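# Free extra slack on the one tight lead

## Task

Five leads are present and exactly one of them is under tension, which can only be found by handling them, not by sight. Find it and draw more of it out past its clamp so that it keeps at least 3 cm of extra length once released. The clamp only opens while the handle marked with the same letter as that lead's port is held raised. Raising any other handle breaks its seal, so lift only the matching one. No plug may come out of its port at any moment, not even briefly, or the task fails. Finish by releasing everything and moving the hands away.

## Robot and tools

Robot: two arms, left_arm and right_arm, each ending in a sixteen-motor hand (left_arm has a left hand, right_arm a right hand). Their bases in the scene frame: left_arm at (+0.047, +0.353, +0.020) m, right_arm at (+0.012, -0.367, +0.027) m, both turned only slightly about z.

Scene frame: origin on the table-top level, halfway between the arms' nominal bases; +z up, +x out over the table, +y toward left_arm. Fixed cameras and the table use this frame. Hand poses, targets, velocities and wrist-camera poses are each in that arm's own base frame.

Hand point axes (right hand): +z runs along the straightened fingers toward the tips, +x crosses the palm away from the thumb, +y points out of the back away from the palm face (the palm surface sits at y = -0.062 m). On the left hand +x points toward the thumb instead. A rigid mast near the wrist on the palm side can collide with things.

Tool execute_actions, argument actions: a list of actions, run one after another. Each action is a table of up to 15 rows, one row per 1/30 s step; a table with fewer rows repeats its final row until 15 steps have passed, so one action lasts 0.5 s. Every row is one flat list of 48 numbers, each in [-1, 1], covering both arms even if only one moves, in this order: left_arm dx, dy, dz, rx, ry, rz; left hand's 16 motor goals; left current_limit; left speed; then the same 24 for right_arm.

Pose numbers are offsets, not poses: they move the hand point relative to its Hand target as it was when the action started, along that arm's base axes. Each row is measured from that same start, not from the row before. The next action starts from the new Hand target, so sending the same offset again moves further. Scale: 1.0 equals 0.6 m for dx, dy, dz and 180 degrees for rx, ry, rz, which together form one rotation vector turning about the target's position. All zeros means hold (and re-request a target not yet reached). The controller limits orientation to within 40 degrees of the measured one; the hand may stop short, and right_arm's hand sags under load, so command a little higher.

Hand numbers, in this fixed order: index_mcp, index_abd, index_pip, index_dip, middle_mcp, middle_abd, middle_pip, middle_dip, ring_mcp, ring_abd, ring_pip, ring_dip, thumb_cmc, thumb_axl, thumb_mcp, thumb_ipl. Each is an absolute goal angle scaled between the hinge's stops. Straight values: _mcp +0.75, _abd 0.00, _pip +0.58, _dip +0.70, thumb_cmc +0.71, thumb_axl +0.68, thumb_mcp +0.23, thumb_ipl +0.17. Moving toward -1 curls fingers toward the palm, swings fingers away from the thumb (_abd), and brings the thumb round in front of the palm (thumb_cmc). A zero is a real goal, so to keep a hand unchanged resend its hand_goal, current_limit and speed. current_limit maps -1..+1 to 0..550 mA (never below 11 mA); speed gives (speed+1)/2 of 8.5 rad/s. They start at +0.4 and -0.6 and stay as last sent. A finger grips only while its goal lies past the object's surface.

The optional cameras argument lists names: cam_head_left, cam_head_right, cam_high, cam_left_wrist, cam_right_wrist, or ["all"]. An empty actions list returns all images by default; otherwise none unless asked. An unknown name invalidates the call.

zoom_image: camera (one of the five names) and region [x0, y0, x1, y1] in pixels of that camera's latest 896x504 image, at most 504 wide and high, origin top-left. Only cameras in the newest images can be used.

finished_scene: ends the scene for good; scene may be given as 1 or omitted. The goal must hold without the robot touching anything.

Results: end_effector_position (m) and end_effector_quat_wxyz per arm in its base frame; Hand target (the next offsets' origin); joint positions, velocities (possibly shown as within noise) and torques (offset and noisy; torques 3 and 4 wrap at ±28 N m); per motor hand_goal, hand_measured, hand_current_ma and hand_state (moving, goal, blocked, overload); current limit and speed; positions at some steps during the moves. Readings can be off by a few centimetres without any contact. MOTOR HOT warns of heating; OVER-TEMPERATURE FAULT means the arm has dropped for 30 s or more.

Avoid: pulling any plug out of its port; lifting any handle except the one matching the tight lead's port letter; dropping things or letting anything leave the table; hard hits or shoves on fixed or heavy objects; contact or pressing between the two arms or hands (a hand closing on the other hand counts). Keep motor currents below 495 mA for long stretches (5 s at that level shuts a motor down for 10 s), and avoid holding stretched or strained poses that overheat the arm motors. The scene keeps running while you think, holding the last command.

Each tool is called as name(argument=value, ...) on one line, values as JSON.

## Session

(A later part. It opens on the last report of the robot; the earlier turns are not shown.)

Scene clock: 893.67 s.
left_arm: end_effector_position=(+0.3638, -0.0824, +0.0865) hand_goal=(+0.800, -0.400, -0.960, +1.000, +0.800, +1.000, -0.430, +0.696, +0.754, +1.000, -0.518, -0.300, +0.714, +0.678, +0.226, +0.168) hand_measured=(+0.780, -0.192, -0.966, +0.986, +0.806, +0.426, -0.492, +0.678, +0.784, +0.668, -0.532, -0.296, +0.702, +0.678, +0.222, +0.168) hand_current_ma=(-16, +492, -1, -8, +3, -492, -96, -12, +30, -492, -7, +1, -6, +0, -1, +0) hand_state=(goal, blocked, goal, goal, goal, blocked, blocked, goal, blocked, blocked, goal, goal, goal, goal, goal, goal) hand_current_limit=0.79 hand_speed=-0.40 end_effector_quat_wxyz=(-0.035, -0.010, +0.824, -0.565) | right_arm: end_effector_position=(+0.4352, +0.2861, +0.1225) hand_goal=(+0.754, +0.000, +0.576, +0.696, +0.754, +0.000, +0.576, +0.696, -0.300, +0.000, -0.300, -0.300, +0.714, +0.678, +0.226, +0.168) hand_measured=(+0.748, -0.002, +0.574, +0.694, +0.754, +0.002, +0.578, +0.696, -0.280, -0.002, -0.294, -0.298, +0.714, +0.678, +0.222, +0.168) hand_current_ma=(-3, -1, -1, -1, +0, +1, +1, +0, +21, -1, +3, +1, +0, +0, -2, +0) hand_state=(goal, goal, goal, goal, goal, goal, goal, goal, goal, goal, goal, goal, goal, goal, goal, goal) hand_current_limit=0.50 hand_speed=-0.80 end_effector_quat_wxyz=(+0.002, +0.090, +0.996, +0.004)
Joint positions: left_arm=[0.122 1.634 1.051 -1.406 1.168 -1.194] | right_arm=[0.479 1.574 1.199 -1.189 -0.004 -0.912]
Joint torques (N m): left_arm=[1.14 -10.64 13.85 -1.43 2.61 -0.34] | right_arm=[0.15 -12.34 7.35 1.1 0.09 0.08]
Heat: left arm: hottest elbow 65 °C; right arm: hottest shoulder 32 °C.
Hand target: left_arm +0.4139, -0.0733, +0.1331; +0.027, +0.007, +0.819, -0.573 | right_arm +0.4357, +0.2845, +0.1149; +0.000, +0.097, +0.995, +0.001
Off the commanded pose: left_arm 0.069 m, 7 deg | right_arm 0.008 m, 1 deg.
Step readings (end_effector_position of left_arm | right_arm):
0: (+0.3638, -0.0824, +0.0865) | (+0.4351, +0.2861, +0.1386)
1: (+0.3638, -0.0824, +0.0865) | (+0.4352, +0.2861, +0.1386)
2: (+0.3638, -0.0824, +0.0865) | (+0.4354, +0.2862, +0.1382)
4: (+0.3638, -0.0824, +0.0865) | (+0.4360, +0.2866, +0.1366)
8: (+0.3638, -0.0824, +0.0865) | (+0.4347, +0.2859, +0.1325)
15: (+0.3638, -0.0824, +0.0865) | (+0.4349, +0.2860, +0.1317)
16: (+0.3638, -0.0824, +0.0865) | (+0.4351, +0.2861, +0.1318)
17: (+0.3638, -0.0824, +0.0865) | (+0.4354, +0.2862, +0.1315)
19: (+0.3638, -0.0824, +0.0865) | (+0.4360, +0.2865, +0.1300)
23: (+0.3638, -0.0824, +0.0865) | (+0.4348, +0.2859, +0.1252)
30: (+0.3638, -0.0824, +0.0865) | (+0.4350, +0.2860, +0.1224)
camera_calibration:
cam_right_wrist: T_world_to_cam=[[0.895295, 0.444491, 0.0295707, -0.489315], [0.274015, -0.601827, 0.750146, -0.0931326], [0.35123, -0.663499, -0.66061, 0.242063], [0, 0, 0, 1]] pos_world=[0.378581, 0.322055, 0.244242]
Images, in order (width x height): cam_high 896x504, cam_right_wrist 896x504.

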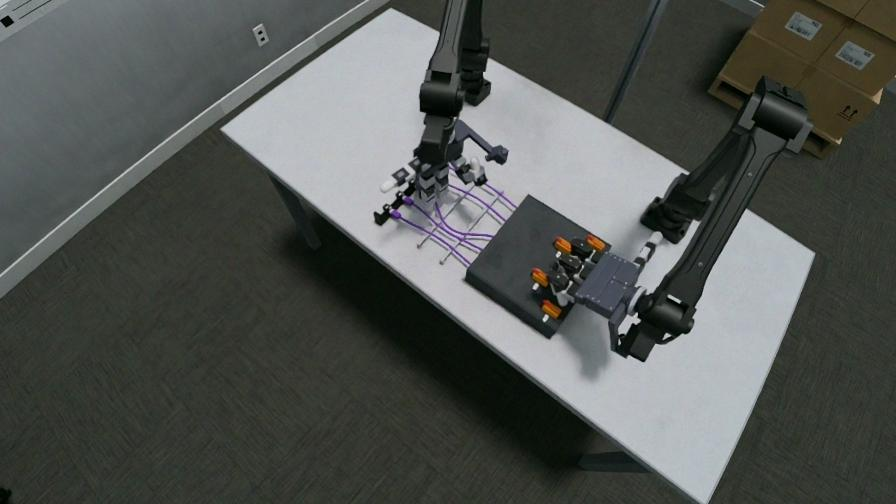

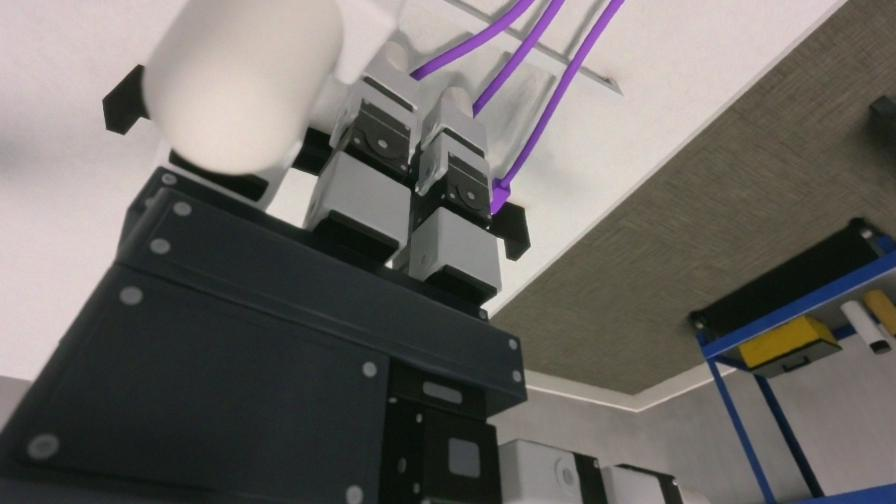

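execute_actions(actions=[[[0,0,0,0,0,0, 0.80,-0.4,-0.96,1.0,0.80,1.0,-0.43,0.696,0.754,1.0,-0.518,-0.3,0.714,0.678,0.226,0.168,0.79,-0.4, 0,0,-0.016,0,0,0, 0.754,0.0,0.576,0.696,0.754,0.0,0.576,0.696,-0.3,0,-0.3,-0.3,0.714,0.678,0.226,0.168,0.5,-0.8]],[[0,0,0,0,0,0, 0.80,-0.4,-0.96,1.0,0.80,1.0,-0.43,0.696,0.754,1.0,-0.518,-0.3,0.714,0.678,0.226,0.168,0.79,-0.4, 0,0,-0.016,0,0,0, 0.754,0.0,0.576,0.696,0.754,0.0,0.576,0.696,-0.3,0,-0.3,-0.3,0.714,0.678,0.226,0.168,0.5,-0.8]]], cameras=["cam_right_wrist","cam_high"])

zoom_image(camera="cam_right_wrist", region=[320, 0, 620, 180])

zoom_image(camera="cam_high", region=[370, 150, 500, 250])

Scene clock: 895.50 s.
left_arm: end_effector_position=(+0.3638, -0.0824, +0.0865) hand_goal=(+0.800, -0.400, -0.960, +1.000, +0.800, +1.000, -0.430, +0.696, +0.754, +1.000, -0.518, -0.300, +0.714, +0.678, +0.226, +0.168) hand_measured=(+0.780, -0.192, -0.966, +0.986, +0.806, +0.426, -0.492, +0.678, +0.784, +0.668, -0.532, -0.296, +0.702, +0.678, +0.222, +0.168) hand_current_ma=(-16, +492, -1, -8, +3, -492, -96, -12, +30, -492, -7, +1, -6, +0, -1, +0) hand_state=(goal, blocked, goal, goal, goal, blocked, blocked, goal, blocked, blocked, goal, goal, goal, goal, goal, goal) hand_current_limit=0.79 hand_speed=-0.40 end_effector_quat_wxyz=(-0.035, -0.010, +0.824, -0.565) | right_arm: end_effector_position=(+0.4353, +0.2862, +0.1027) hand_goal=(+0.754, +0.000, +0.576, +0.696, +0.754, +0.000, +0.576, +0.696, -0.300, +0.000, -0.300, -0.300, +0.714, +0.678, +0.226, +0.168) hand_measured=(+0.748, -0.002, +0.574, +0.694, +0.754, +0.002, +0.578, +0.696, -0.280, -0.002, -0.294, -0.298, +0.714, +0.678, +0.222, +0.168) hand_current_ma=(-3, -1, -1, -1, +0, +1, +1, +0, +21, -1, +3, +1, +0, +0, -2, +0) hand_state=(goal, goal, goal, goal, goal, goal, goal, goal, goal, goal, goal, goal, goal, goal, goal, goal) hand_current_limit=0.50 hand_speed=-0.80 end_effector_quat_wxyz=(+0.001, +0.090, +0.996, +0.003)
Joint positions: left_arm=[0.122 1.634 1.051 -1.406 1.168 -1.194] | right_arm=[0.479 1.595 1.169 -1.139 -0.004 -0.912]
Joint torques (N m): left_arm=[0.38 -10.93 13.55 -1.4 2.58 -0.23] | right_arm=[0.09 -12.45 7.13 1.1 0.09 0.09]
Heat: left arm: hottest elbow 65 °C; right arm: hottest shoulder 32 °C.
Hand target: left_arm +0.4139, -0.0733, +0.1331; +0.027, +0.007, +0.819, -0.573 | right_arm +0.4356, +0.2845, +0.0957; +0.000, +0.097, +0.995, +0.001
Off the commanded pose: left_arm 0.069 m, 7 deg | right_arm 0.007 m, 1 deg.
Step readings (end_effector_position of left_arm | right_arm):
0: (+0.3638, -0.0824, +0.0865) | (+0.4352, +0.2861, +0.1225)
1: (+0.3638, -0.0824, +0.0865) | (+0.4352, +0.2861, +0.1225)
2: (+0.3638, -0.0824, +0.0865) | (+0.4354, +0.2862, +0.1222)
4: (+0.3638, -0.0824, +0.0865) | (+0.4361, +0.2866, +0.1213)
8: (+0.3638, -0.0824, +0.0865) | (+0.4353, +0.2862, +0.1163)
15: (+0.3638, -0.0824, +0.0865) | (+0.4350, +0.2860, +0.1123)
16: (+0.3638, -0.0824, +0.0865) | (+0.4351, +0.2861, +0.1123)
17: (+0.3638, -0.0824, +0.0865) | (+0.4355, +0.2863, +0.1122)
19: (+0.3638, -0.0824, +0.0865) | (+0.4361, +0.2866, +0.1113)
23: (+0.3638, -0.0824, +0.0865) | (+0.4355, +0.2863, +0.1067)
30: (+0.3638, -0.0824, +0.0865) | (+0.4352, +0.2861, +0.1026)
camera_calibration:
cam_right_wrist: T_world_to_cam=[[0.895298, 0.444559, 0.0284277, -0.488721], [0.274792, -0.601378, 0.750222, -0.078805], [0.350614, -0.663861, -0.660574, 0.229386], [0, 0, 0, 1]] pos_world=[0.37878, 0.322155, 0.224541]
Images, in order (width x height): cam_high 896x504, cam_right_wrist 896x504.

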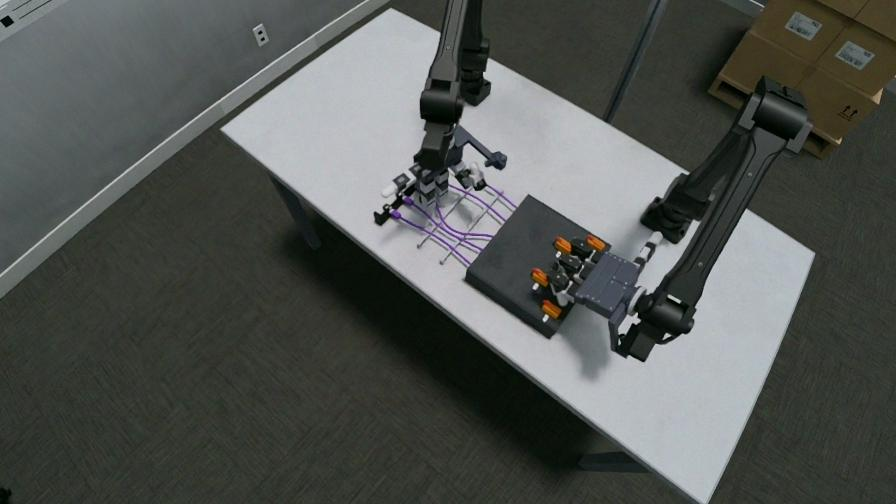

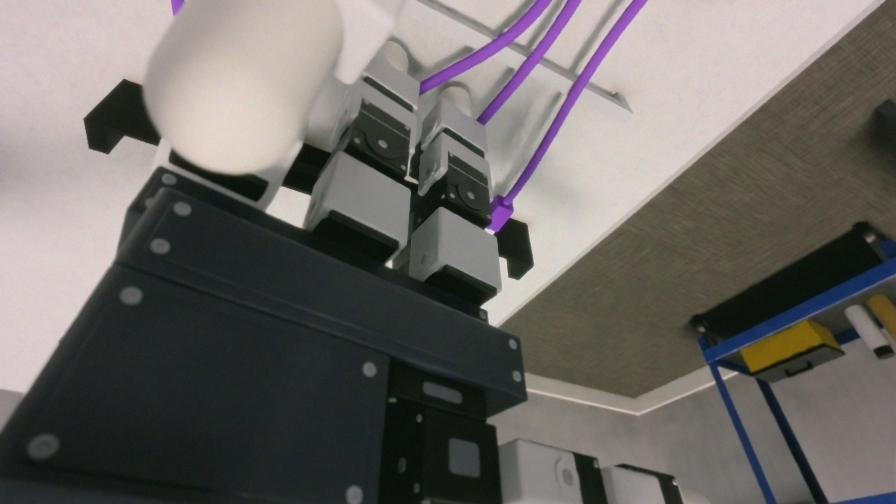

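Scaled by 1.680 from the camera's 896x504 image, which has a finer 1280x720 frame.

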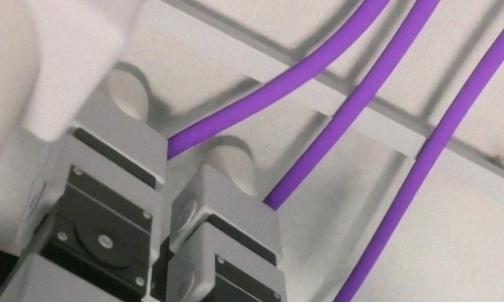

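Scaled by 3.877 from the camera's 896x504 image, which has a finer 1280x720 frame.

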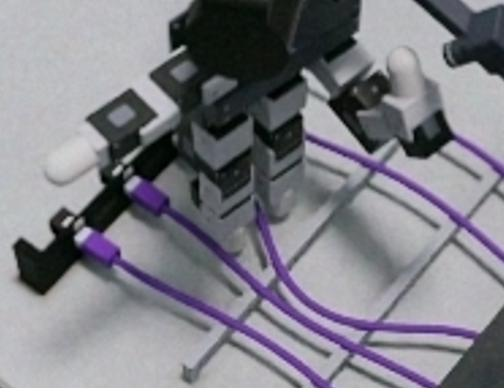

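execute_actions(actions=[[[0,0,0,0,0,0, 0.80,-0.4,-0.96,1.0,0.80,1.0,-0.43,0.696,0.754,1.0,-0.518,-0.3,0.714,0.678,0.226,0.168,0.79,-0.4, 0,0,0.004,0,0,0, 0.754,-0.4,0.576,0.696,0.754,0.4,0.576,0.696,-0.3,0,-0.3,-0.3,0.714,0.678,0.226,0.168,0.5,-0.8]],[[0,0,0,0,0,0, 0.80,-0.4,-0.96,1.0,0.80,1.0,-0.43,0.696,0.754,1.0,-0.518,-0.3,0.714,0.678,0.226,0.168,0.79,-0.4, 0,0,0,0,0,0, 0.754,-0.4,0.576,0.696,0.754,0.4,0.576,0.696,-0.3,0,-0.3,-0.3,0.714,0.678,0.226,0.168,0.75,-0.7]],[[0,0,0,0,0,0, 0.80,-0.4,-0.96,1.0,0.80,1.0,-0.43,0.696,0.754,1.0,-0.518,-0.3,0.714,0.678,0.226,0.168,0.79,-0.4, 0,0,0,0,0,0, 0.754,-0.4,0.576,0.696,0.754,0.4,0.576,0.696,-0.3,0,-0.3,-0.3,0.714,0.678,0.226,0.168,0.75,-0.7]]], cameras=["cam_right_wrist","cam_high"])

zoom_image(camera="cam_right_wrist", region=[320, 0, 620, 180])

zoom_image(camera="cam_high", region=[370, 150, 500, 250])

Scene clock: 898.07 s.
left_arm: end_effector_position=(+0.3638, -0.0824, +0.0865) hand_goal=(+0.800, -0.400, -0.960, +1.000, +0.800, +1.000, -0.430, +0.696, +0.754, +1.000, -0.518, -0.300, +0.714, +0.678, +0.226, +0.168) hand_measured=(+0.780, -0.192, -0.966, +0.986, +0.806, +0.426, -0.492, +0.678, +0.784, +0.668, -0.532, -0.296, +0.702, +0.678, +0.222, +0.168) hand_current_ma=(-16, +492, -1, -8, +3, -492, -96, -12, +30, -492, -7, +1, -6, +0, -1, +0) hand_state=(goal, blocked, goal, goal, goal, blocked, blocked, goal, blocked, blocked, goal, goal, goal, goal, goal, goal) hand_current_limit=0.79 hand_speed=-0.40 end_effector_quat_wxyz=(-0.035, -0.010, +0.824, -0.565) | right_arm: end_effector_position=(+0.4353, +0.2862, +0.1027) hand_goal=(+0.754, -0.400, +0.576, +0.696, +0.754, +0.400, +0.576, +0.696, -0.300, +0.000, -0.300, -0.300, +0.714, +0.678, +0.226, +0.168) hand_measured=(+0.748, -0.104, +0.574, +0.694, +0.754, +0.104, +0.578, +0.696, -0.280, -0.002, -0.294, -0.298, +0.714, +0.678, +0.222, +0.168) hand_current_ma=(-3, +481, -1, -1, +0, -481, +1, +0, +21, -1, +3, +1, +0, +0, -2, +0) hand_state=(goal, blocked, goal, goal, goal, blocked, goal, goal, goal, goal, goal, goal, goal, goal, goal, goal) hand_current_limit=0.75 hand_speed=-0.70 end_effector_quat_wxyz=(+0.001, +0.090, +0.996, +0.003)
Joint positions: left_arm=[0.122 1.634 1.051 -1.406 1.168 -1.194] | right_arm=[0.479 1.595 1.169 -1.139 -0.004 -0.912]
Joint torques (N m): left_arm=[0.5 -10.7 13.74 -1.28 2.59 -0.24] | right_arm=[0.15 -12.75 7.47 0.9 0.09 0.08]
Heat: left arm: hottest elbow 65 °C; right arm: hottest shoulder 32 °C.
Hand target: left_arm +0.4139, -0.0733, +0.1331; +0.027, +0.007, +0.819, -0.573 | right_arm +0.4356, +0.2845, +0.0981; +0.000, +0.097, +0.995, +0.001
Off the commanded pose: left_arm 0.069 m, 7 deg | right_arm 0.005 m, 1 deg.
Step readings (end_effector_position of left_arm | right_arm):
0: (+0.3638, -0.0824, +0.0865) | (+0.4353, +0.2862, +0.1027)
1: (+0.3638, -0.0824, +0.0865) | (+0.4353, +0.2862, +0.1027)
2: (+0.3638, -0.0824, +0.0865) | (+0.4353, +0.2862, +0.1027)
4: (+0.3638, -0.0824, +0.0865) | (+0.4353, +0.2862, +0.1027)
8: (+0.3638, -0.0824, +0.0865) | (+0.4353, +0.2862, +0.1027)
15: (+0.3638, -0.0824, +0.0865) | (+0.4353, +0.2862, +0.1027)
16: (+0.3638, -0.0824, +0.0865) | (+0.4353, +0.2862, +0.1027)
17: (+0.3638, -0.0824, +0.0865) | (+0.4353, +0.2862, +0.1027)
19: (+0.3638, -0.0824, +0.0865) | (+0.4353, +0.2862, +0.1027)
23: (+0.3638, -0.0824, +0.0865) | (+0.4353, +0.2862, +0.1027)
30: (+0.3638, -0.0824, +0.0865) | (+0.4353, +0.2862, +0.1027)
31: (+0.3638, -0.0824, +0.0865) | (+0.4353, +0.2862, +0.1027)
32: (+0.3638, -0.0824, +0.0865) | (+0.4353, +0.2862, +0.1027)
34: (+0.3638, -0.0824, +0.0865) | (+0.4353, +0.2862, +0.1027)
38: (+0.3638, -0.0824, +0.0865) | (+0.4353, +0.2862, +0.1027)
45: (+0.3638, -0.0824, +0.0865) | (+0.4353, +0.2862, +0.1027)
camera_calibration:
cam_right_wrist: T_world_to_cam=[[0.895298, 0.444559, 0.0284277, -0.488721], [0.274792, -0.601378, 0.750222, -0.078805], [0.350614, -0.663861, -0.660574, 0.229386], [0, 0, 0, 1]] pos_world=[0.37878, 0.322155, 0.224541]
Images, in order (width x height): cam_high 896x504, cam_right_wrist 896x504.

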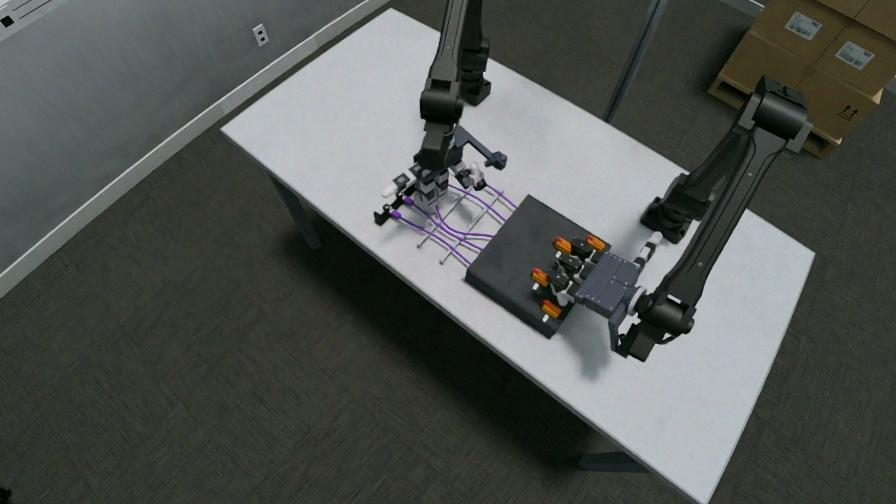

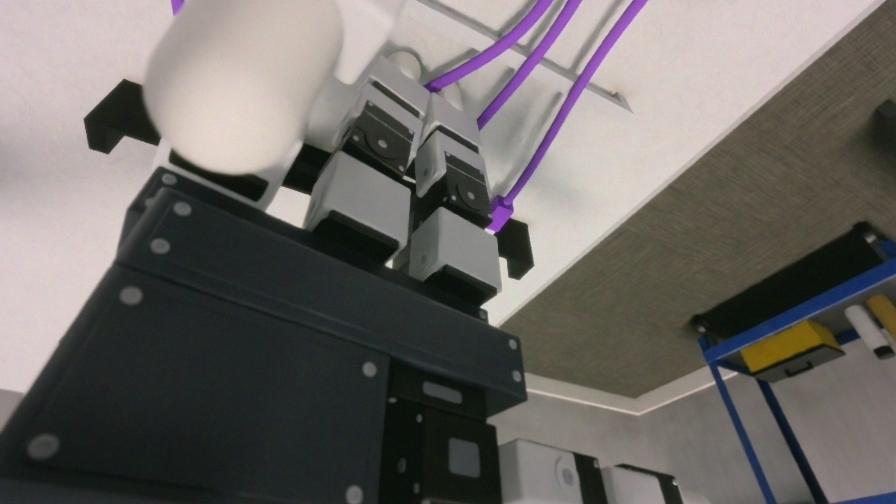

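Scaled by 1.680 from the camera's 896x504 image, which has a finer 1280x720 frame.

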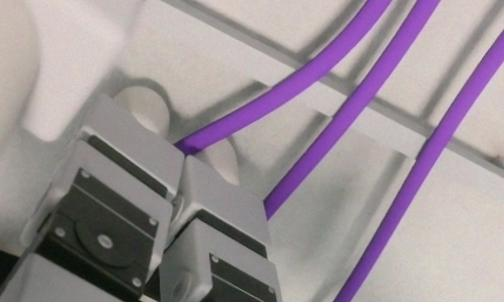

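Scaled by 3.877 from the camera's 896x504 image, which has a finer 1280x720 frame.

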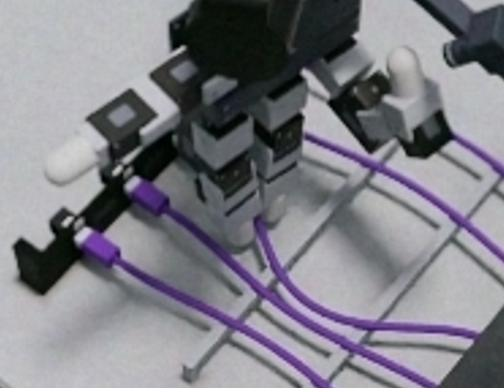

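execute_actions(actions=[[[0,0,0,0,0,0, 0.80,-0.4,-0.96,1.0,0.80,1.0,-0.43,0.696,0.754,1.0,-0.518,-0.3,0.714,0.678,0.226,0.168,0.79,-0.4, -0.002,-0.010,0.019,0,0,0, 0.754,-0.4,0.576,0.696,0.754,0.4,0.576,0.696,-0.3,0,-0.3,-0.3,0.714,0.678,0.226,0.168,0.75,-0.7]],[[0,0,0,0,0,0, 0.80,-0.4,-0.96,1.0,0.80,1.0,-0.43,0.696,0.754,1.0,-0.518,-0.3,0.714,0.678,0.226,0.168,0.79,-0.4, -0.002,-0.010,0.019,0,0,0, 0.754,-0.4,0.576,0.696,0.754,0.4,0.576,0.696,-0.3,0,-0.3,-0.3,0.714,0.678,0.226,0.168,0.75,-0.7]],[[0,0,0,0,0,0, 0.80,-0.4,-0.96,1.0,0.80,1.0,-0.43,0.696,0.754,1.0,-0.518,-0.3,0.714,0.678,0.226,0.168,0.79,-0.4, -0.002,-0.010,0.019,0,0,0, 0.754,-0.4,0.576,0.696,0.754,0.4,0.576,0.696,-0.3,0,-0.3,-0.3,0.714,0.678,0.226,0.168,0.75,-0.7]]], cameras=["cam_high"])

zoom_image(camera="cam_high", region=[370, 150, 500, 250])

Scene clock: 900.87 s.
left_arm: end_effector_position=(+0.3638, -0.0824, +0.0865) hand_goal=(+0.800, -0.400, -0.960, +1.000, +0.800, +1.000, -0.430, +0.696, +0.754, +1.000, -0.518, -0.300, +0.714, +0.678, +0.226, +0.168) hand_measured=(+0.780, -0.192, -0.966, +0.986, +0.806, +0.426, -0.492, +0.678, +0.784, +0.668, -0.532, -0.296, +0.702, +0.678, +0.222, +0.168) hand_current_ma=(-16, +492, -1, -8, +3, -492, -96, -12, +30, -492, -7, +1, -6, +0, -1, +0) hand_state=(goal, blocked, goal, goal, goal, blocked, blocked, goal, blocked, blocked, goal, goal, goal, goal, goal, goal) hand_current_limit=0.79 hand_speed=-0.40 end_effector_quat_wxyz=(-0.035, -0.010, +0.824, -0.565) | right_arm: end_effector_position=(+0.4260, +0.2692, +0.1188) hand_goal=(+0.754, -0.400, +0.576, +0.696, +0.754, +0.400, +0.576, +0.696, -0.300, +0.000, -0.300, -0.300, +0.714, +0.678, +0.226, +0.168) hand_measured=(+0.748, -0.104, +0.574, +0.694, +0.754, +0.106, +0.578, +0.696, -0.280, -0.002, -0.294, -0.298, +0.714, +0.678, +0.222, +0.168) hand_current_ma=(-3, +481, -1, -1, +0, -481, +0, +0, +21, -1, +3, +1, +0, +0, -2, +0) hand_state=(goal, blocked, goal, goal, goal, blocked, goal, goal, goal, goal, goal, goal, goal, goal, goal, goal) hand_current_limit=0.75 hand_speed=-0.70 end_effector_quat_wxyz=(-0.010, +0.099, +0.995, -0.005)
Joint positions: left_arm=[0.122 1.634 1.051 -1.406 1.168 -1.194] | right_arm=[0.457 1.552 1.169 -1.21 -0.003 -0.916]
Joint torques (N m): left_arm=[0.38 -10.93 13.72 -1.47 2.6 -0.27] | right_arm=[-0.62 -14.15 9.13 0.34 0.06 -0.23]
Heat: left arm: hottest elbow 65 °C; right arm: hottest shoulder 32 °C.
Hand target: left_arm +0.4139, -0.0733, +0.1331; +0.027, +0.007, +0.819, -0.573 | right_arm +0.4320, +0.2665, +0.1323; +0.000, +0.097, +0.995, +0.001
Off the commanded pose: left_arm 0.069 m, 7 deg | right_arm 0.015 m, 1 deg.
Step readings (end_effector_position of left_arm | right_arm):
0: (+0.3638, -0.0824, +0.0865) | (+0.4353, +0.2862, +0.1027)
1: (+0.3638, -0.0824, +0.0865) | (+0.4353, +0.2862, +0.1027)
2: (+0.3638, -0.0824, +0.0865) | (+0.4353, +0.2862, +0.1027)
4: (+0.3638, -0.0824, +0.0865) | (+0.4347, +0.2859, +0.1025)
8: (+0.3638, -0.0824, +0.0865) | (+0.4330, +0.2848, +0.1019)
15: (+0.3638, -0.0824, +0.0865) | (+0.4323, +0.2845, +0.1017)
16: (+0.3638, -0.0824, +0.0865) | (+0.4322, +0.2844, +0.1017)
17: (+0.3638, -0.0824, +0.0865) | (+0.4319, +0.2838, +0.1017)
19: (+0.3638, -0.0824, +0.0865) | (+0.4305, +0.2822, +0.1024)
23: (+0.3638, -0.0824, +0.0865) | (+0.4296, +0.2789, +0.1069)
30: (+0.3638, -0.0824, +0.0865) | (+0.4297, +0.2772, +0.1107)
31: (+0.3638, -0.0824, +0.0865) | (+0.4296, +0.2772, +0.1107)
32: (+0.3638, -0.0824, +0.0865) | (+0.4292, +0.2765, +0.1107)
34: (+0.3638, -0.0824, +0.0865) | (+0.4279, +0.2745, +0.1112)
38: (+0.3638, -0.0824, +0.0865) | (+0.4268, +0.2712, +0.1151)
45: (+0.3638, -0.0824, +0.0865) | (+0.4261, +0.2694, +0.1189)
Images, in order (width x height): cam_high 896x504.

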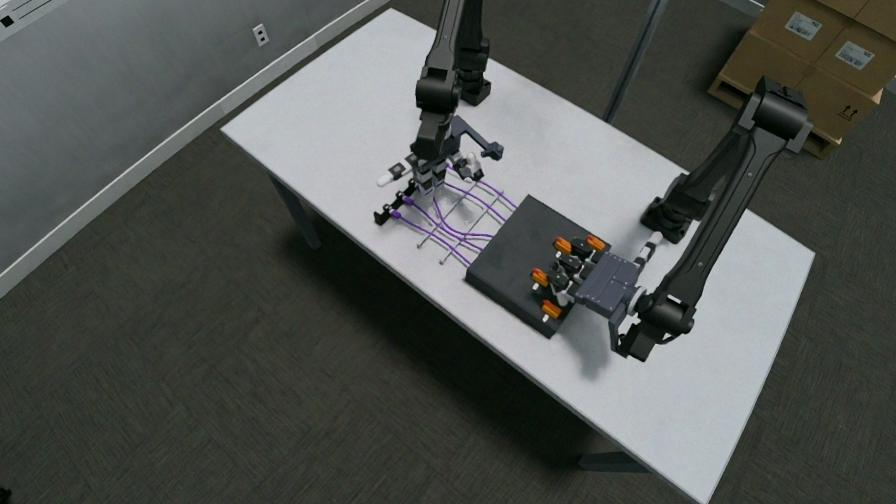

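Scaled by 3.877 from the camera's 896x504 image, which has a finer 1280x720 frame.

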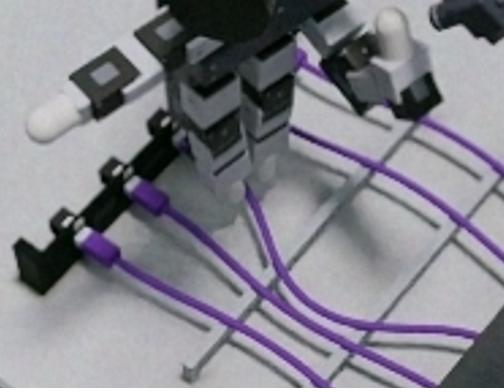

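execute_actions(actions=[[[0,0,0,0,0,0, 0.80,-0.4,-0.96,1.0,0.80,1.0,-0.43,0.696,0.754,1.0,-0.518,-0.3,0.714,0.678,0.226,0.168,0.79,-0.4, 0,-0.010,0.020,0,0,0, 0.754,-0.4,0.576,0.696,0.754,0.4,0.576,0.696,-0.3,0,-0.3,-0.3,0.714,0.678,0.226,0.168,0.75,-0.7]],[[0,0,0,0,0,0, 0.80,-0.4,-0.96,1.0,0.80,1.0,-0.43,0.696,0.754,1.0,-0.518,-0.3,0.714,0.678,0.226,0.168,0.79,-0.4, 0,-0.010,0.020,0,0,0, 0.754,-0.4,0.576,0.696,0.754,0.4,0.576,0.696,-0.3,0,-0.3,-0.3,0.714,0.678,0.226,0.168,0.75,-0.7]]], cameras=["cam_high","cam_head_left","cam_right_wrist"])

zoom_image(camera="cam_high", region=[370, 150, 500, 250])

zoom_image(camera="cam_head_left", region=[350, 200, 530, 350])

zoom_image(camera="cam_right_wrist", region=[320, 0, 620, 180])

Scene clock: 902.67 s.
left_arm: end_effector_position=(+0.3638, -0.0824, +0.0865) hand_goal=(+0.800, -0.400, -0.960, +1.000, +0.800, +1.000, -0.430, +0.696, +0.754, +1.000, -0.518, -0.300, +0.714, +0.678, +0.226, +0.168) hand_measured=(+0.780, -0.192, -0.966, +0.986, +0.806, +0.426, -0.492, +0.678, +0.784, +0.668, -0.532, -0.296, +0.702, +0.678, +0.222, +0.168) hand_current_ma=(-16, +492, -1, -8, +3, -492, -96, -12, +30, -492, -7, +1, -6, +0, -1, +0) hand_state=(goal, blocked, goal, goal, goal, blocked, blocked, goal, blocked, blocked, goal, goal, goal, goal, goal, goal) hand_current_limit=0.79 hand_speed=-0.40 end_effector_quat_wxyz=(-0.035, -0.010, +0.824, -0.565) | right_arm: end_effector_position=(+0.4169, +0.2531, +0.1315) hand_goal=(+0.754, -0.400, +0.576, +0.696, +0.754, +0.400, +0.576, +0.696, -0.300, +0.000, -0.300, -0.300, +0.714, +0.678, +0.226, +0.168) hand_measured=(+0.748, -0.104, +0.574, +0.694, +0.754, +0.106, +0.578, +0.696, -0.280, -0.002, -0.294, -0.298, +0.714, +0.678, +0.222, +0.168) hand_current_ma=(-3, +481, -1, -1, +0, -481, +0, +0, +21, -1, +3, +1, +0, +0, -2, +0) hand_state=(goal, blocked, goal, goal, goal, blocked, goal, goal, goal, goal, goal, goal, goal, goal, goal, goal) hand_current_limit=0.75 hand_speed=-0.70 end_effector_quat_wxyz=(-0.022, +0.099, +0.995, -0.011)
Joint positions: left_arm=[0.122 1.634 1.051 -1.406 1.168 -1.194] | right_arm=[0.432 1.517 1.169 -1.272 -0.002 -0.941]
Joint torques (N m): left_arm=[0.21 -10.87 13.72 -1.22 2.62 -0.24] | right_arm=[-0.73 -13.16 11.29 0.28 0.06 -0.23]
Heat: left arm: hottest elbow 65 °C; right arm: hottest shoulder 32 °C.
Hand target: left_arm +0.4139, -0.0733, +0.1331; +0.027, +0.007, +0.819, -0.573 | right_arm +0.4321, +0.2545, +0.1563; +0.000, +0.097, +0.995, +0.001
Off the commanded pose: left_arm 0.069 m, 7 deg | right_arm 0.029 m, 3 deg.
Step readings (end_effector_position of left_arm | right_arm):
0: (+0.3638, -0.0824, +0.0865) | (+0.4260, +0.2692, +0.1188)
1: (+0.3638, -0.0824, +0.0865) | (+0.4259, +0.2691, +0.1188)
2: (+0.3638, -0.0824, +0.0865) | (+0.4255, +0.2686, +0.1188)
4: (+0.3638, -0.0824, +0.0865) | (+0.4242, +0.2660, +0.1190)
8: (+0.3638, -0.0824, +0.0865) | (+0.4223, +0.2630, +0.1222)
15: (+0.3638, -0.0824, +0.0865) | (+0.4217, +0.2612, +0.1253)
16: (+0.3638, -0.0824, +0.0865) | (+0.4215, +0.2611, +0.1252)
17: (+0.3638, -0.0824, +0.0865) | (+0.4213, +0.2604, +0.1251)
19: (+0.3638, -0.0824, +0.0865) | (+0.4192, +0.2588, +0.1254)
23: (+0.3638, -0.0824, +0.0865) | (+0.4177, +0.2548, +0.1285)
30: (+0.3638, -0.0824, +0.0865) | (+0.4170, +0.2531, +0.1315)
camera_calibration:
cam_right_wrist: T_world_to_cam=[[0.902969, 0.428872, -0.0267559, -0.450311], [0.301339, -0.587607, 0.750941, -0.129863], [0.306336, -0.686139, -0.659827, 0.256953], [0, 0, 0, 1]] pos_world=[0.367036, 0.293123, 0.255015]
Images, in order (width x height): cam_head_left 896x504, cam_high 896x504, cam_right_wrist 896x504.

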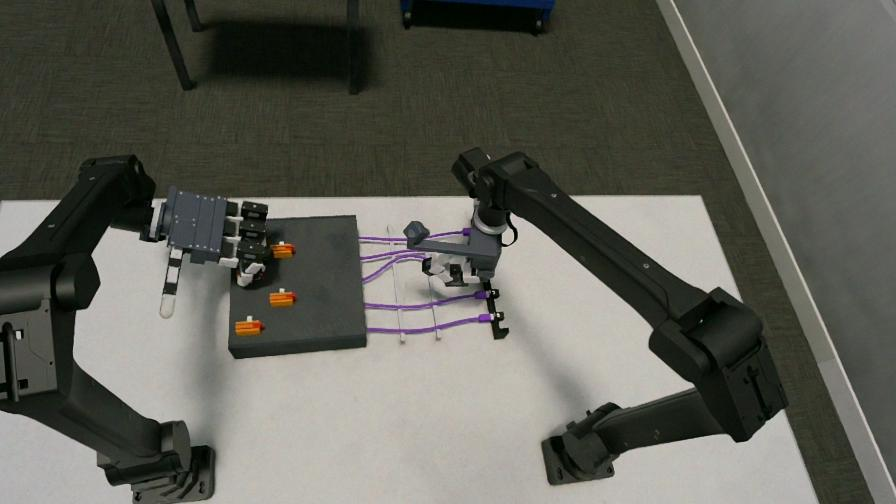

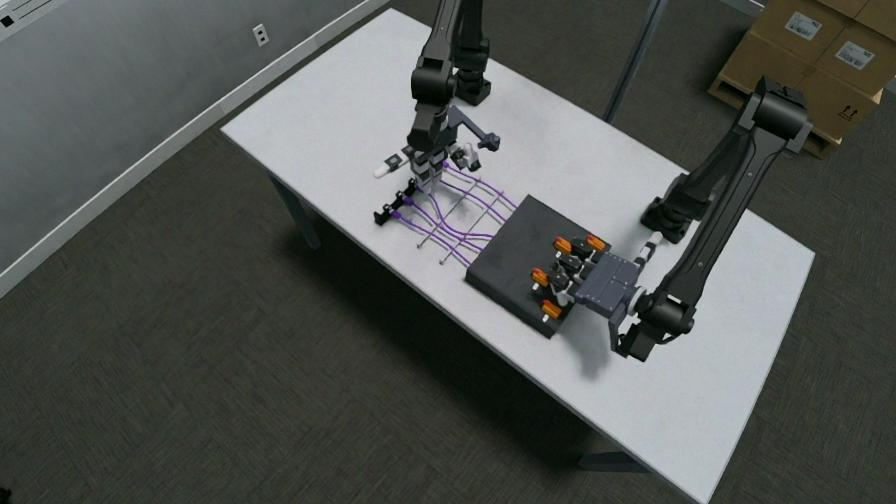

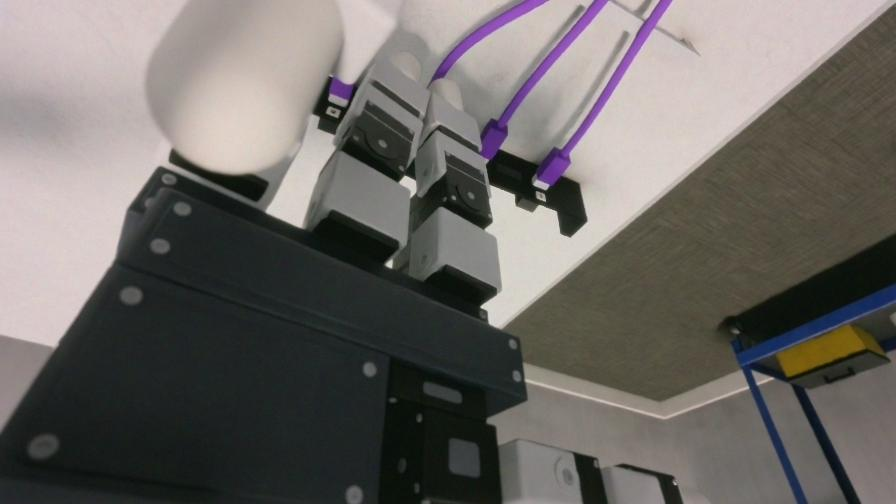

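Scaled by 3.877 from the camera's 896x504 image, which has a finer 1280x720 frame.

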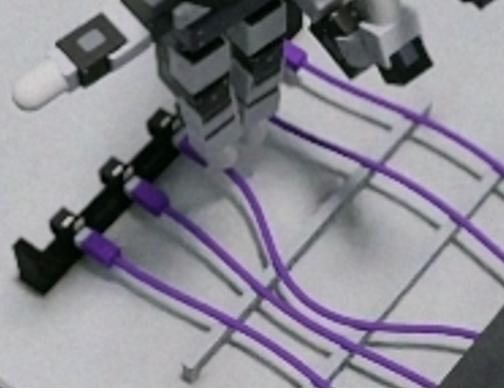

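Scaled by 2.800 from the camera's 896x504 image, which has a finer 1280x720 frame.

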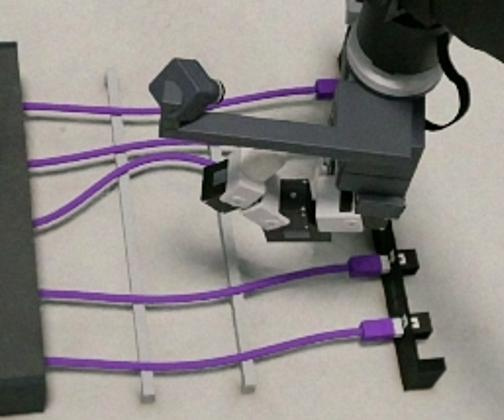

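Scaled by 1.680 from the camera's 896x504 image, which has a finer 1280x720 frame.

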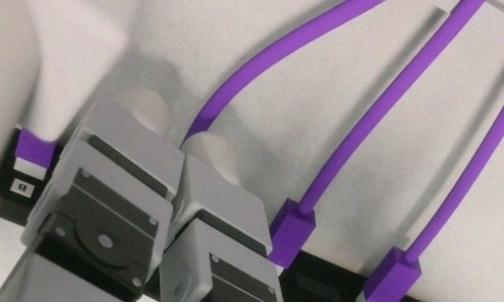

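execute_actions(actions=[[[0,0,0,0,0,0, 0.80,-0.4,-0.96,1.0,0.80,1.0,-0.43,0.696,0.754,1.0,-0.518,-0.3,0.714,0.678,0.226,0.168,0.79,-0.4, 0.010,-0.004,0.022,0,0,0, 0.754,-0.4,0.576,0.696,0.754,0.4,0.576,0.696,-0.3,0,-0.3,-0.3,0.714,0.678,0.226,0.168,0.75,-0.7]],[[0,0,0,0,0,0, 0.80,-0.4,-0.96,1.0,0.80,1.0,-0.43,0.696,0.754,1.0,-0.518,-0.3,0.714,0.678,0.226,0.168,0.79,-0.4, 0.010,-0.005,0.020,0,0,0, 0.754,-0.4,0.576,0.696,0.754,0.4,0.576,0.696,-0.3,0,-0.3,-0.3,0.714,0.678,0.226,0.168,0.75,-0.7]]], cameras=["cam_high","cam_head_left"])

zoom_image(camera="cam_high", region=[370, 150, 500, 250])

zoom_image(camera="cam_head_left", region=[350, 200, 530, 350])

Scene clock: 904.63 s.
left_arm: end_effector_position=(+0.3638, -0.0824, +0.0865) hand_goal=(+0.800, -0.400, -0.960, +1.000, +0.800, +1.000, -0.430, +0.696, +0.754, +1.000, -0.518, -0.300, +0.714, +0.678, +0.226, +0.168) hand_measured=(+0.780, -0.192, -0.966, +0.986, +0.806, +0.426, -0.492, +0.678, +0.784, +0.668, -0.532, -0.296, +0.702, +0.678, +0.222, +0.168) hand_current_ma=(-16, +492, -1, -8, +3, -492, -96, -12, +30, -492, -7, +1, -6, +0, -1, +0) hand_state=(goal, blocked, goal, goal, goal, blocked, blocked, goal, blocked, blocked, goal, goal, goal, goal, goal, goal) hand_current_limit=0.79 hand_speed=-0.40 end_effector_quat_wxyz=(-0.035, -0.010, +0.824, -0.565) | right_arm: end_effector_position=(+0.4231, +0.2453, +0.1499) hand_goal=(+0.754, -0.400, +0.576, +0.696, +0.754, +0.400, +0.576, +0.696, -0.300, +0.000, -0.300, -0.300, +0.714, +0.678, +0.226, +0.168) hand_measured=(+0.748, -0.104, +0.574, +0.694, +0.754, +0.106, +0.578, +0.696, -0.280, -0.002, -0.294, -0.298, +0.714, +0.678, +0.222, +0.168) hand_current_ma=(-3, +481, -1, -1, +0, -481, +0, +0, +21, -1, +3, +1, +0, +0, -2, +0) hand_state=(goal, blocked, goal, goal, goal, blocked, goal, goal, goal, goal, goal, goal, goal, goal, goal, goal) hand_current_limit=0.75 hand_speed=-0.70 end_effector_quat_wxyz=(-0.029, +0.099, +0.995, -0.015)
Joint positions: left_arm=[0.122 1.634 1.051 -1.406 1.168 -1.194] | right_arm=[0.409 1.517 1.222 -1.341 -0.002 -0.963]
Joint torques (N m): left_arm=[0.67 -11.58 13.76 -1.59 2.58 -0.27] | right_arm=[-0.67 -13.16 12.89 0.25 0.05 -0.2]
Heat: left arm: hottest elbow 65 °C; right arm: hottest shoulder 32 °C.
Hand target: left_arm +0.4139, -0.0733, +0.1331; +0.027, +0.007, +0.819, -0.573 | right_arm +0.4441, +0.2490, +0.1815; +0.000, +0.097, +0.995, +0.001
Off the commanded pose: left_arm 0.069 m, 7 deg | right_arm 0.038 m, 4 deg.
Step readings (end_effector_position of left_arm | right_arm):
0: (+0.3638, -0.0824, +0.0865) | (+0.4168, +0.2531, +0.1315)
1: (+0.3638, -0.0824, +0.0865) | (+0.4167, +0.2529, +0.1315)
2: (+0.3638, -0.0824, +0.0865) | (+0.4163, +0.2523, +0.1313)
4: (+0.3638, -0.0824, +0.0865) | (+0.4144, +0.2498, +0.1307)
8: (+0.3638, -0.0824, +0.0865) | (+0.4130, +0.2476, +0.1317)
15: (+0.3638, -0.0824, +0.0865) | (+0.4165, +0.2479, +0.1365)
16: (+0.3638, -0.0824, +0.0865) | (+0.4164, +0.2479, +0.1366)
17: (+0.3638, -0.0824, +0.0865) | (+0.4162, +0.2477, +0.1370)
19: (+0.3638, -0.0824, +0.0865) | (+0.4161, +0.2469, +0.1392)
23: (+0.3638, -0.0824, +0.0865) | (+0.4209, +0.2457, +0.1462)
30: (+0.3638, -0.0824, +0.0865) | (+0.4233, +0.2456, +0.1500)
Images, in order (width x height): cam_head_left 896x504, cam_high 896x504.

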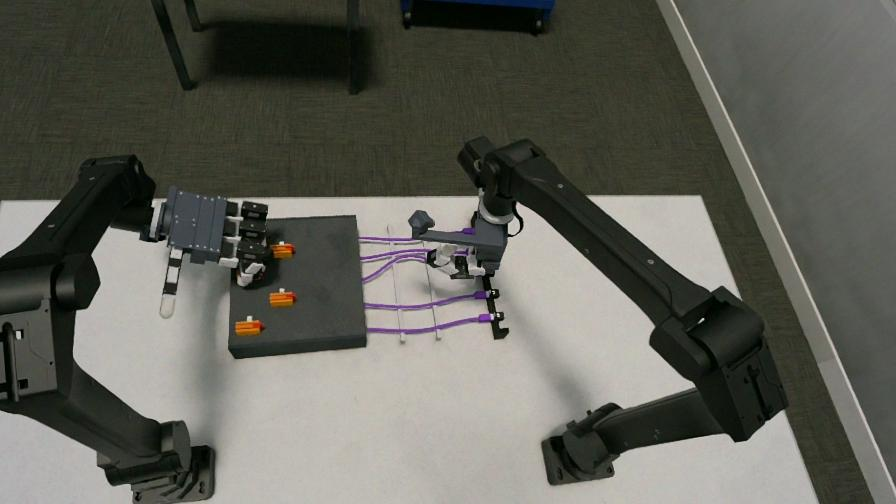

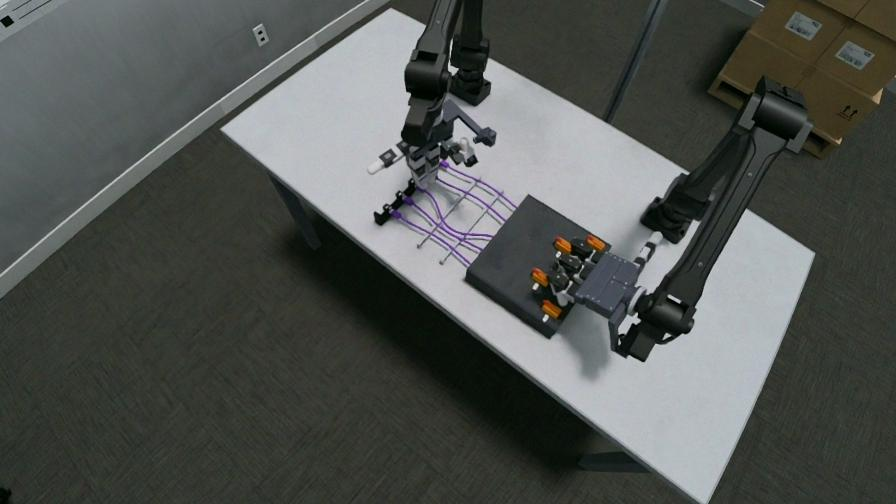

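Scaled by 3.877 from the camera's 896x504 image, which has a finer 1280x720 frame.

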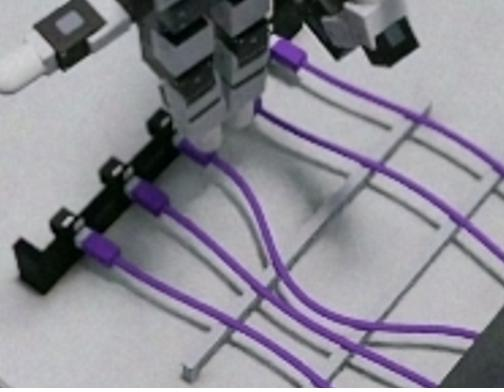

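Scaled by 2.800 from the camera's 896x504 image, which has a finer 1280x720 frame.

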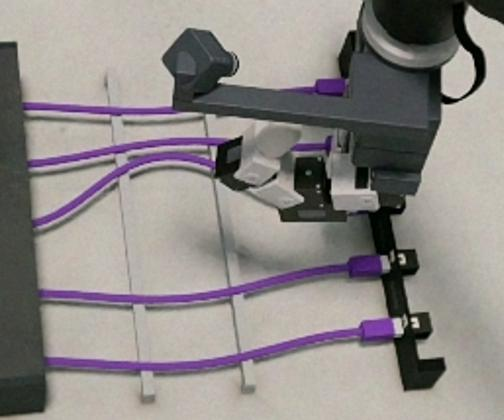

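execute_actions(actions=[[[0,0,0,0,0,0, 0.80,-0.4,-0.96,1.0,0.80,1.0,-0.43,0.696,0.754,1.0,-0.518,-0.3,0.714,0.678,0.226,0.168,0.79,-0.4, 0,0,0,0,0,0, 0.754,0,0.576,0.696,0.754,0,0.576,0.696,-0.3,0,-0.3,-0.3,0.714,0.678,0.226,0.168,0.75,-0.7]]], cameras=["cam_high","cam_right_wrist"])

zoom_image(camera="cam_high", region=[370, 150, 500, 250])

zoom_image(camera="cam_right_wrist", region=[320, 0, 620, 180])

execute_actions(actions=[[[0,0,0,0,0,0, 0.80,-0.4,-0.96,1.0,0.80,1.0,-0.43,0.696,0.754,1.0,-0.518,-0.3,0.714,0.678,0.226,0.168,0.79,-0.4, 0,0,0,0,0,0, 0.754,-0.4,0.576,0.696,0.754,0.4,0.576,0.696,-0.3,0,-0.3,-0.3,0.714,0.678,0.226,0.168,0.75,-0.7]],[[0,0,0,0,0,0, 0.80,-0.4,-0.96,1.0,0.80,1.0,-0.43,0.696,0.754,1.0,-0.518,-0.3,0.714,0.678,0.226,0.168,0.79,-0.4, 0,0,0,0,0,0, 0.754,-0.4,0.576,0.696,0.754,0.4,0.576,0.696,-0.3,0,-0.3,-0.3,0.714,0.678,0.226,0.168,0.75,-0.7]]], cameras=[])

Scene clock: 907.97 s.
left_arm: end_effector_position=(+0.3638, -0.0824, +0.0865) hand_goal=(+0.800, -0.400, -0.960, +1.000, +0.800, +1.000, -0.430, +0.696, +0.754, +1.000, -0.518, -0.300, +0.714, +0.678, +0.226, +0.168) hand_measured=(+0.780, -0.192, -0.966, +0.986, +0.806, +0.426, -0.492, +0.678, +0.784, +0.668, -0.532, -0.296, +0.702, +0.678, +0.222, +0.168) hand_current_ma=(-16, +492, -1, -8, +3, -492, -96, -12, +30, -492, -7, +1, -6, +0, -1, +0) hand_state=(goal, blocked, goal, goal, goal, blocked, blocked, goal, blocked, blocked, goal, goal, goal, goal, goal, goal) hand_current_limit=0.79 hand_speed=-0.40 end_effector_quat_wxyz=(-0.035, -0.010, +0.824, -0.565) | right_arm: end_effector_position=(+0.4231, +0.2453, +0.1500) hand_goal=(+0.754, +0.000, +0.576, +0.696, +0.754, +0.000, +0.576, +0.696, -0.300, +0.000, -0.300, -0.300, +0.714, +0.678, +0.226, +0.168) hand_measured=(+0.748, -0.002, +0.574, +0.694, +0.754, +0.002, +0.578, +0.696, -0.280, -0.002, -0.294, -0.298, +0.714, +0.678, +0.222, +0.168) hand_current_ma=(-3, -1, -1, -1, +0, +1, +0, +0, +21, -1, +3, +1, +0, +0, -2, +0) hand_state=(goal, goal, goal, goal, goal, goal, goal, goal, goal, goal, goal, goal, goal, goal, goal, goal) hand_current_limit=0.75 hand_speed=-0.70 end_effector_quat_wxyz=(-0.029, +0.099, +0.995, -0.015)
Joint positions: left_arm=[0.122 1.634 1.051 -1.406 1.168 -1.194] | right_arm=[0.409 1.517 1.222 -1.341 -0.002 -0.963]
Joint torques (N m): left_arm=[0.5 -10.11 13.87 -1.52 2.58 -0.27] | right_arm=[-0.73 -13.16 12.89 0.25 0.05 -0.22]
Heat: left arm: hottest elbow 66 °C; right arm: hottest elbow 33 °C.
Hand target: left_arm +0.4139, -0.0733, +0.1331; +0.027, +0.007, +0.819, -0.573 | right_arm +0.4441, +0.2490, +0.1815; +0.000, +0.097, +0.995, +0.001
Off the commanded pose: left_arm 0.069 m, 7 deg | right_arm 0.038 m, 4 deg.
Step readings (end_effector_position of left_arm | right_arm):
0: (+0.3638, -0.0824, +0.0865) | (+0.4231, +0.2453, +0.1500)
1: (+0.3638, -0.0824, +0.0865) | (+0.4231, +0.2453, +0.1500)
2: (+0.3638, -0.0824, +0.0865) | (+0.4231, +0.2453, +0.1500)
4: (+0.3638, -0.0824, +0.0865) | (+0.4231, +0.2453, +0.1500)
8: (+0.3638, -0.0824, +0.0865) | (+0.4231, +0.2453, +0.1500)
15: (+0.3638, -0.0824, +0.0865) | (+0.4231, +0.2453, +0.1500)
camera_calibration:
cam_right_wrist: T_world_to_cam=[[0.902464, 0.428678, -0.0423495, -0.449455], [0.312321, -0.583443, 0.7497, -0.155601], [0.296671, -0.689804, -0.660422, 0.266933], [0, 0, 0, 1]] pos_world=[0.375023, 0.286018, 0.273908]
Images, in order (width x height): cam_high 896x504, cam_right_wrist 896x504.

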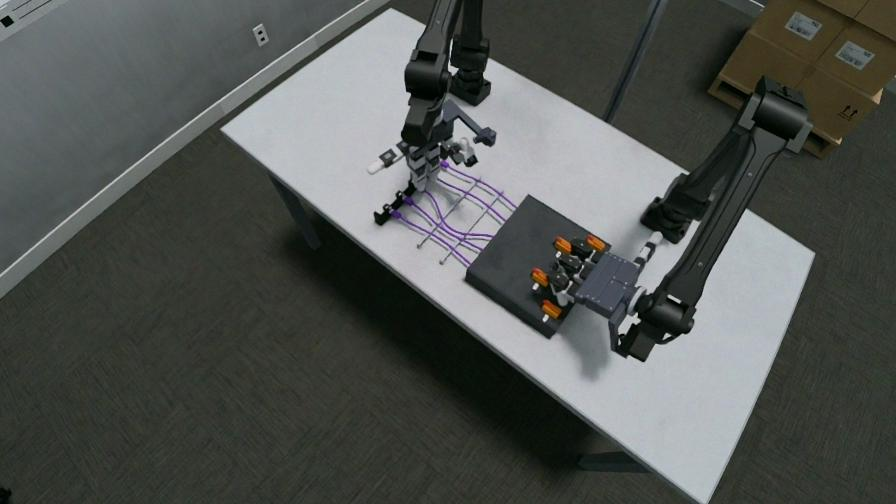

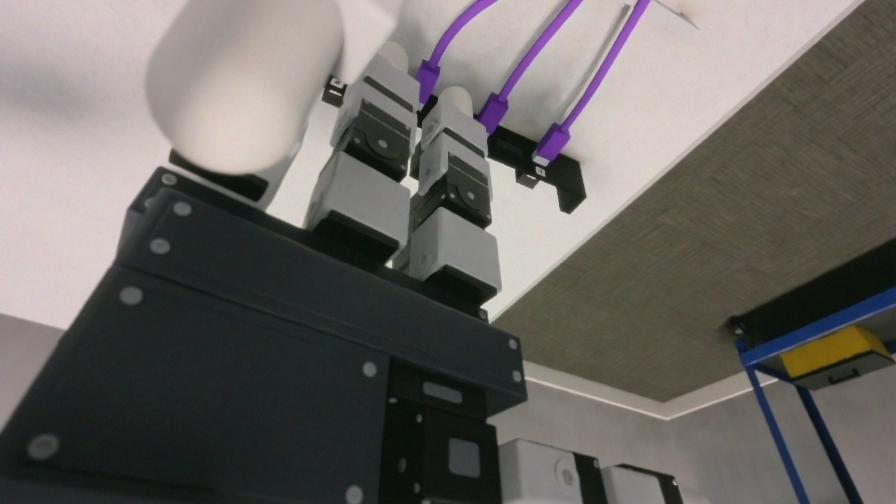

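Scaled by 3.877 from the camera's 896x504 image, which has a finer 1280x720 frame.

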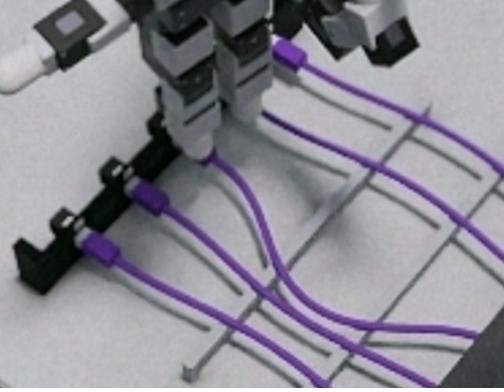

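Scaled by 1.680 from the camera's 896x504 image, which has a finer 1280x720 frame.

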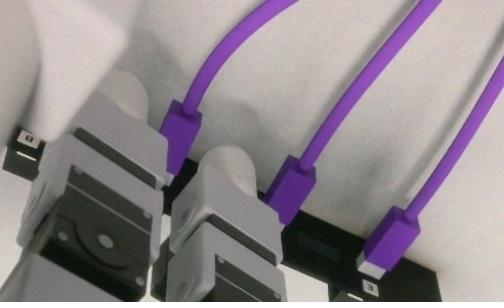

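Scene clock: 909.17 s.
left_arm: end_effector_position=(+0.3638, -0.0824, +0.0865) hand_goal=(+0.800, -0.400, -0.960, +1.000, +0.800, +1.000, -0.430, +0.696, +0.754, +1.000, -0.518, -0.300, +0.714, +0.678, +0.226, +0.168) hand_measured=(+0.780, -0.192, -0.966, +0.986, +0.806, +0.426, -0.492, +0.678, +0.784, +0.668, -0.532, -0.296, +0.702, +0.678, +0.222, +0.168) hand_current_ma=(-16, +492, -1, -8, +3, -492, -96, -12, +30, -492, -7, +1, -6, +0, -1, +0) hand_state=(goal, blocked, goal, goal, goal, blocked, blocked, goal, blocked, blocked, goal, goal, goal, goal, goal, goal) hand_current_limit=0.79 hand_speed=-0.40 end_effector_quat_wxyz=(-0.035, -0.010, +0.824, -0.565) | right_arm: end_effector_position=(+0.4231, +0.2453, +0.1500) hand_goal=(+0.754, -0.400, +0.576, +0.696, +0.754, +0.400, +0.576, +0.696, -0.300, +0.000, -0.300, -0.300, +0.714, +0.678, +0.226, +0.168) hand_measured=(+0.748, -0.102, +0.574, +0.694, +0.754, +0.108, +0.578, +0.696, -0.280, -0.002, -0.294, -0.298, +0.714, +0.678, +0.222, +0.168) hand_current_ma=(-3, +481, -1, -1, +0, -481, +0, +0, +21, -1, +3, +1, +0, +0, -2, +0) hand_state=(goal, blocked, goal, goal, goal, blocked, goal, goal, goal, goal, goal, goal, goal, goal, goal, goal) hand_current_limit=0.75 hand_speed=-0.70 end_effector_quat_wxyz=(-0.029, +0.099, +0.995, -0.015)
Joint positions: left_arm=[0.122 1.634 1.051 -1.406 1.168 -1.194] | right_arm=[0.409 1.517 1.222 -1.341 -0.002 -0.963]
Joint torques (N m): left_arm=[0.67 -10.75 13.67 -1.55 2.56 -0.28] | right_arm=[-0.67 -13.16 12.86 0.25 0.05 -0.22]
Heat: left arm: hottest elbow 66 °C; right arm: hottest elbow 33 °C.
Hand target: left_arm +0.4139, -0.0733, +0.1331; +0.027, +0.007, +0.819, -0.573 | right_arm +0.4441, +0.2490, +0.1815; +0.000, +0.097, +0.995, +0.001
Off the commanded pose: left_arm 0.069 m, 7 deg | right_arm 0.038 m, 4 deg.
Step readings (end_effector_position of left_arm | right_arm):
0: (+0.3638, -0.0824, +0.0865) | (+0.4231, +0.2453, +0.1500)
1: (+0.3638, -0.0824, +0.0865) | (+0.4231, +0.2453, +0.1500)
2: (+0.3638, -0.0824, +0.0865) | (+0.4231, +0.2453, +0.1500)
4: (+0.3638, -0.0824, +0.0865) | (+0.4231, +0.2453, +0.1500)
8: (+0.3638, -0.0824, +0.0865) | (+0.4231, +0.2453, +0.1500)
15: (+0.3638, -0.0824, +0.0865) | (+0.4231, +0.2453, +0.1500)
16: (+0.3638, -0.0824, +0.0865) | (+0.4231, +0.2453, +0.1500)
17: (+0.3638, -0.0824, +0.0865) | (+0.4231, +0.2453, +0.1500)
19: (+0.3638, -0.0824, +0.0865) | (+0.4231, +0.2453, +0.1500)
23: (+0.3638, -0.0824, +0.0865) | (+0.4231, +0.2453, +0.1500)
30: (+0.3638, -0.0824, +0.0865) | (+0.4231, +0.2453, +0.1500)
No camera images: "cameras" was empty.


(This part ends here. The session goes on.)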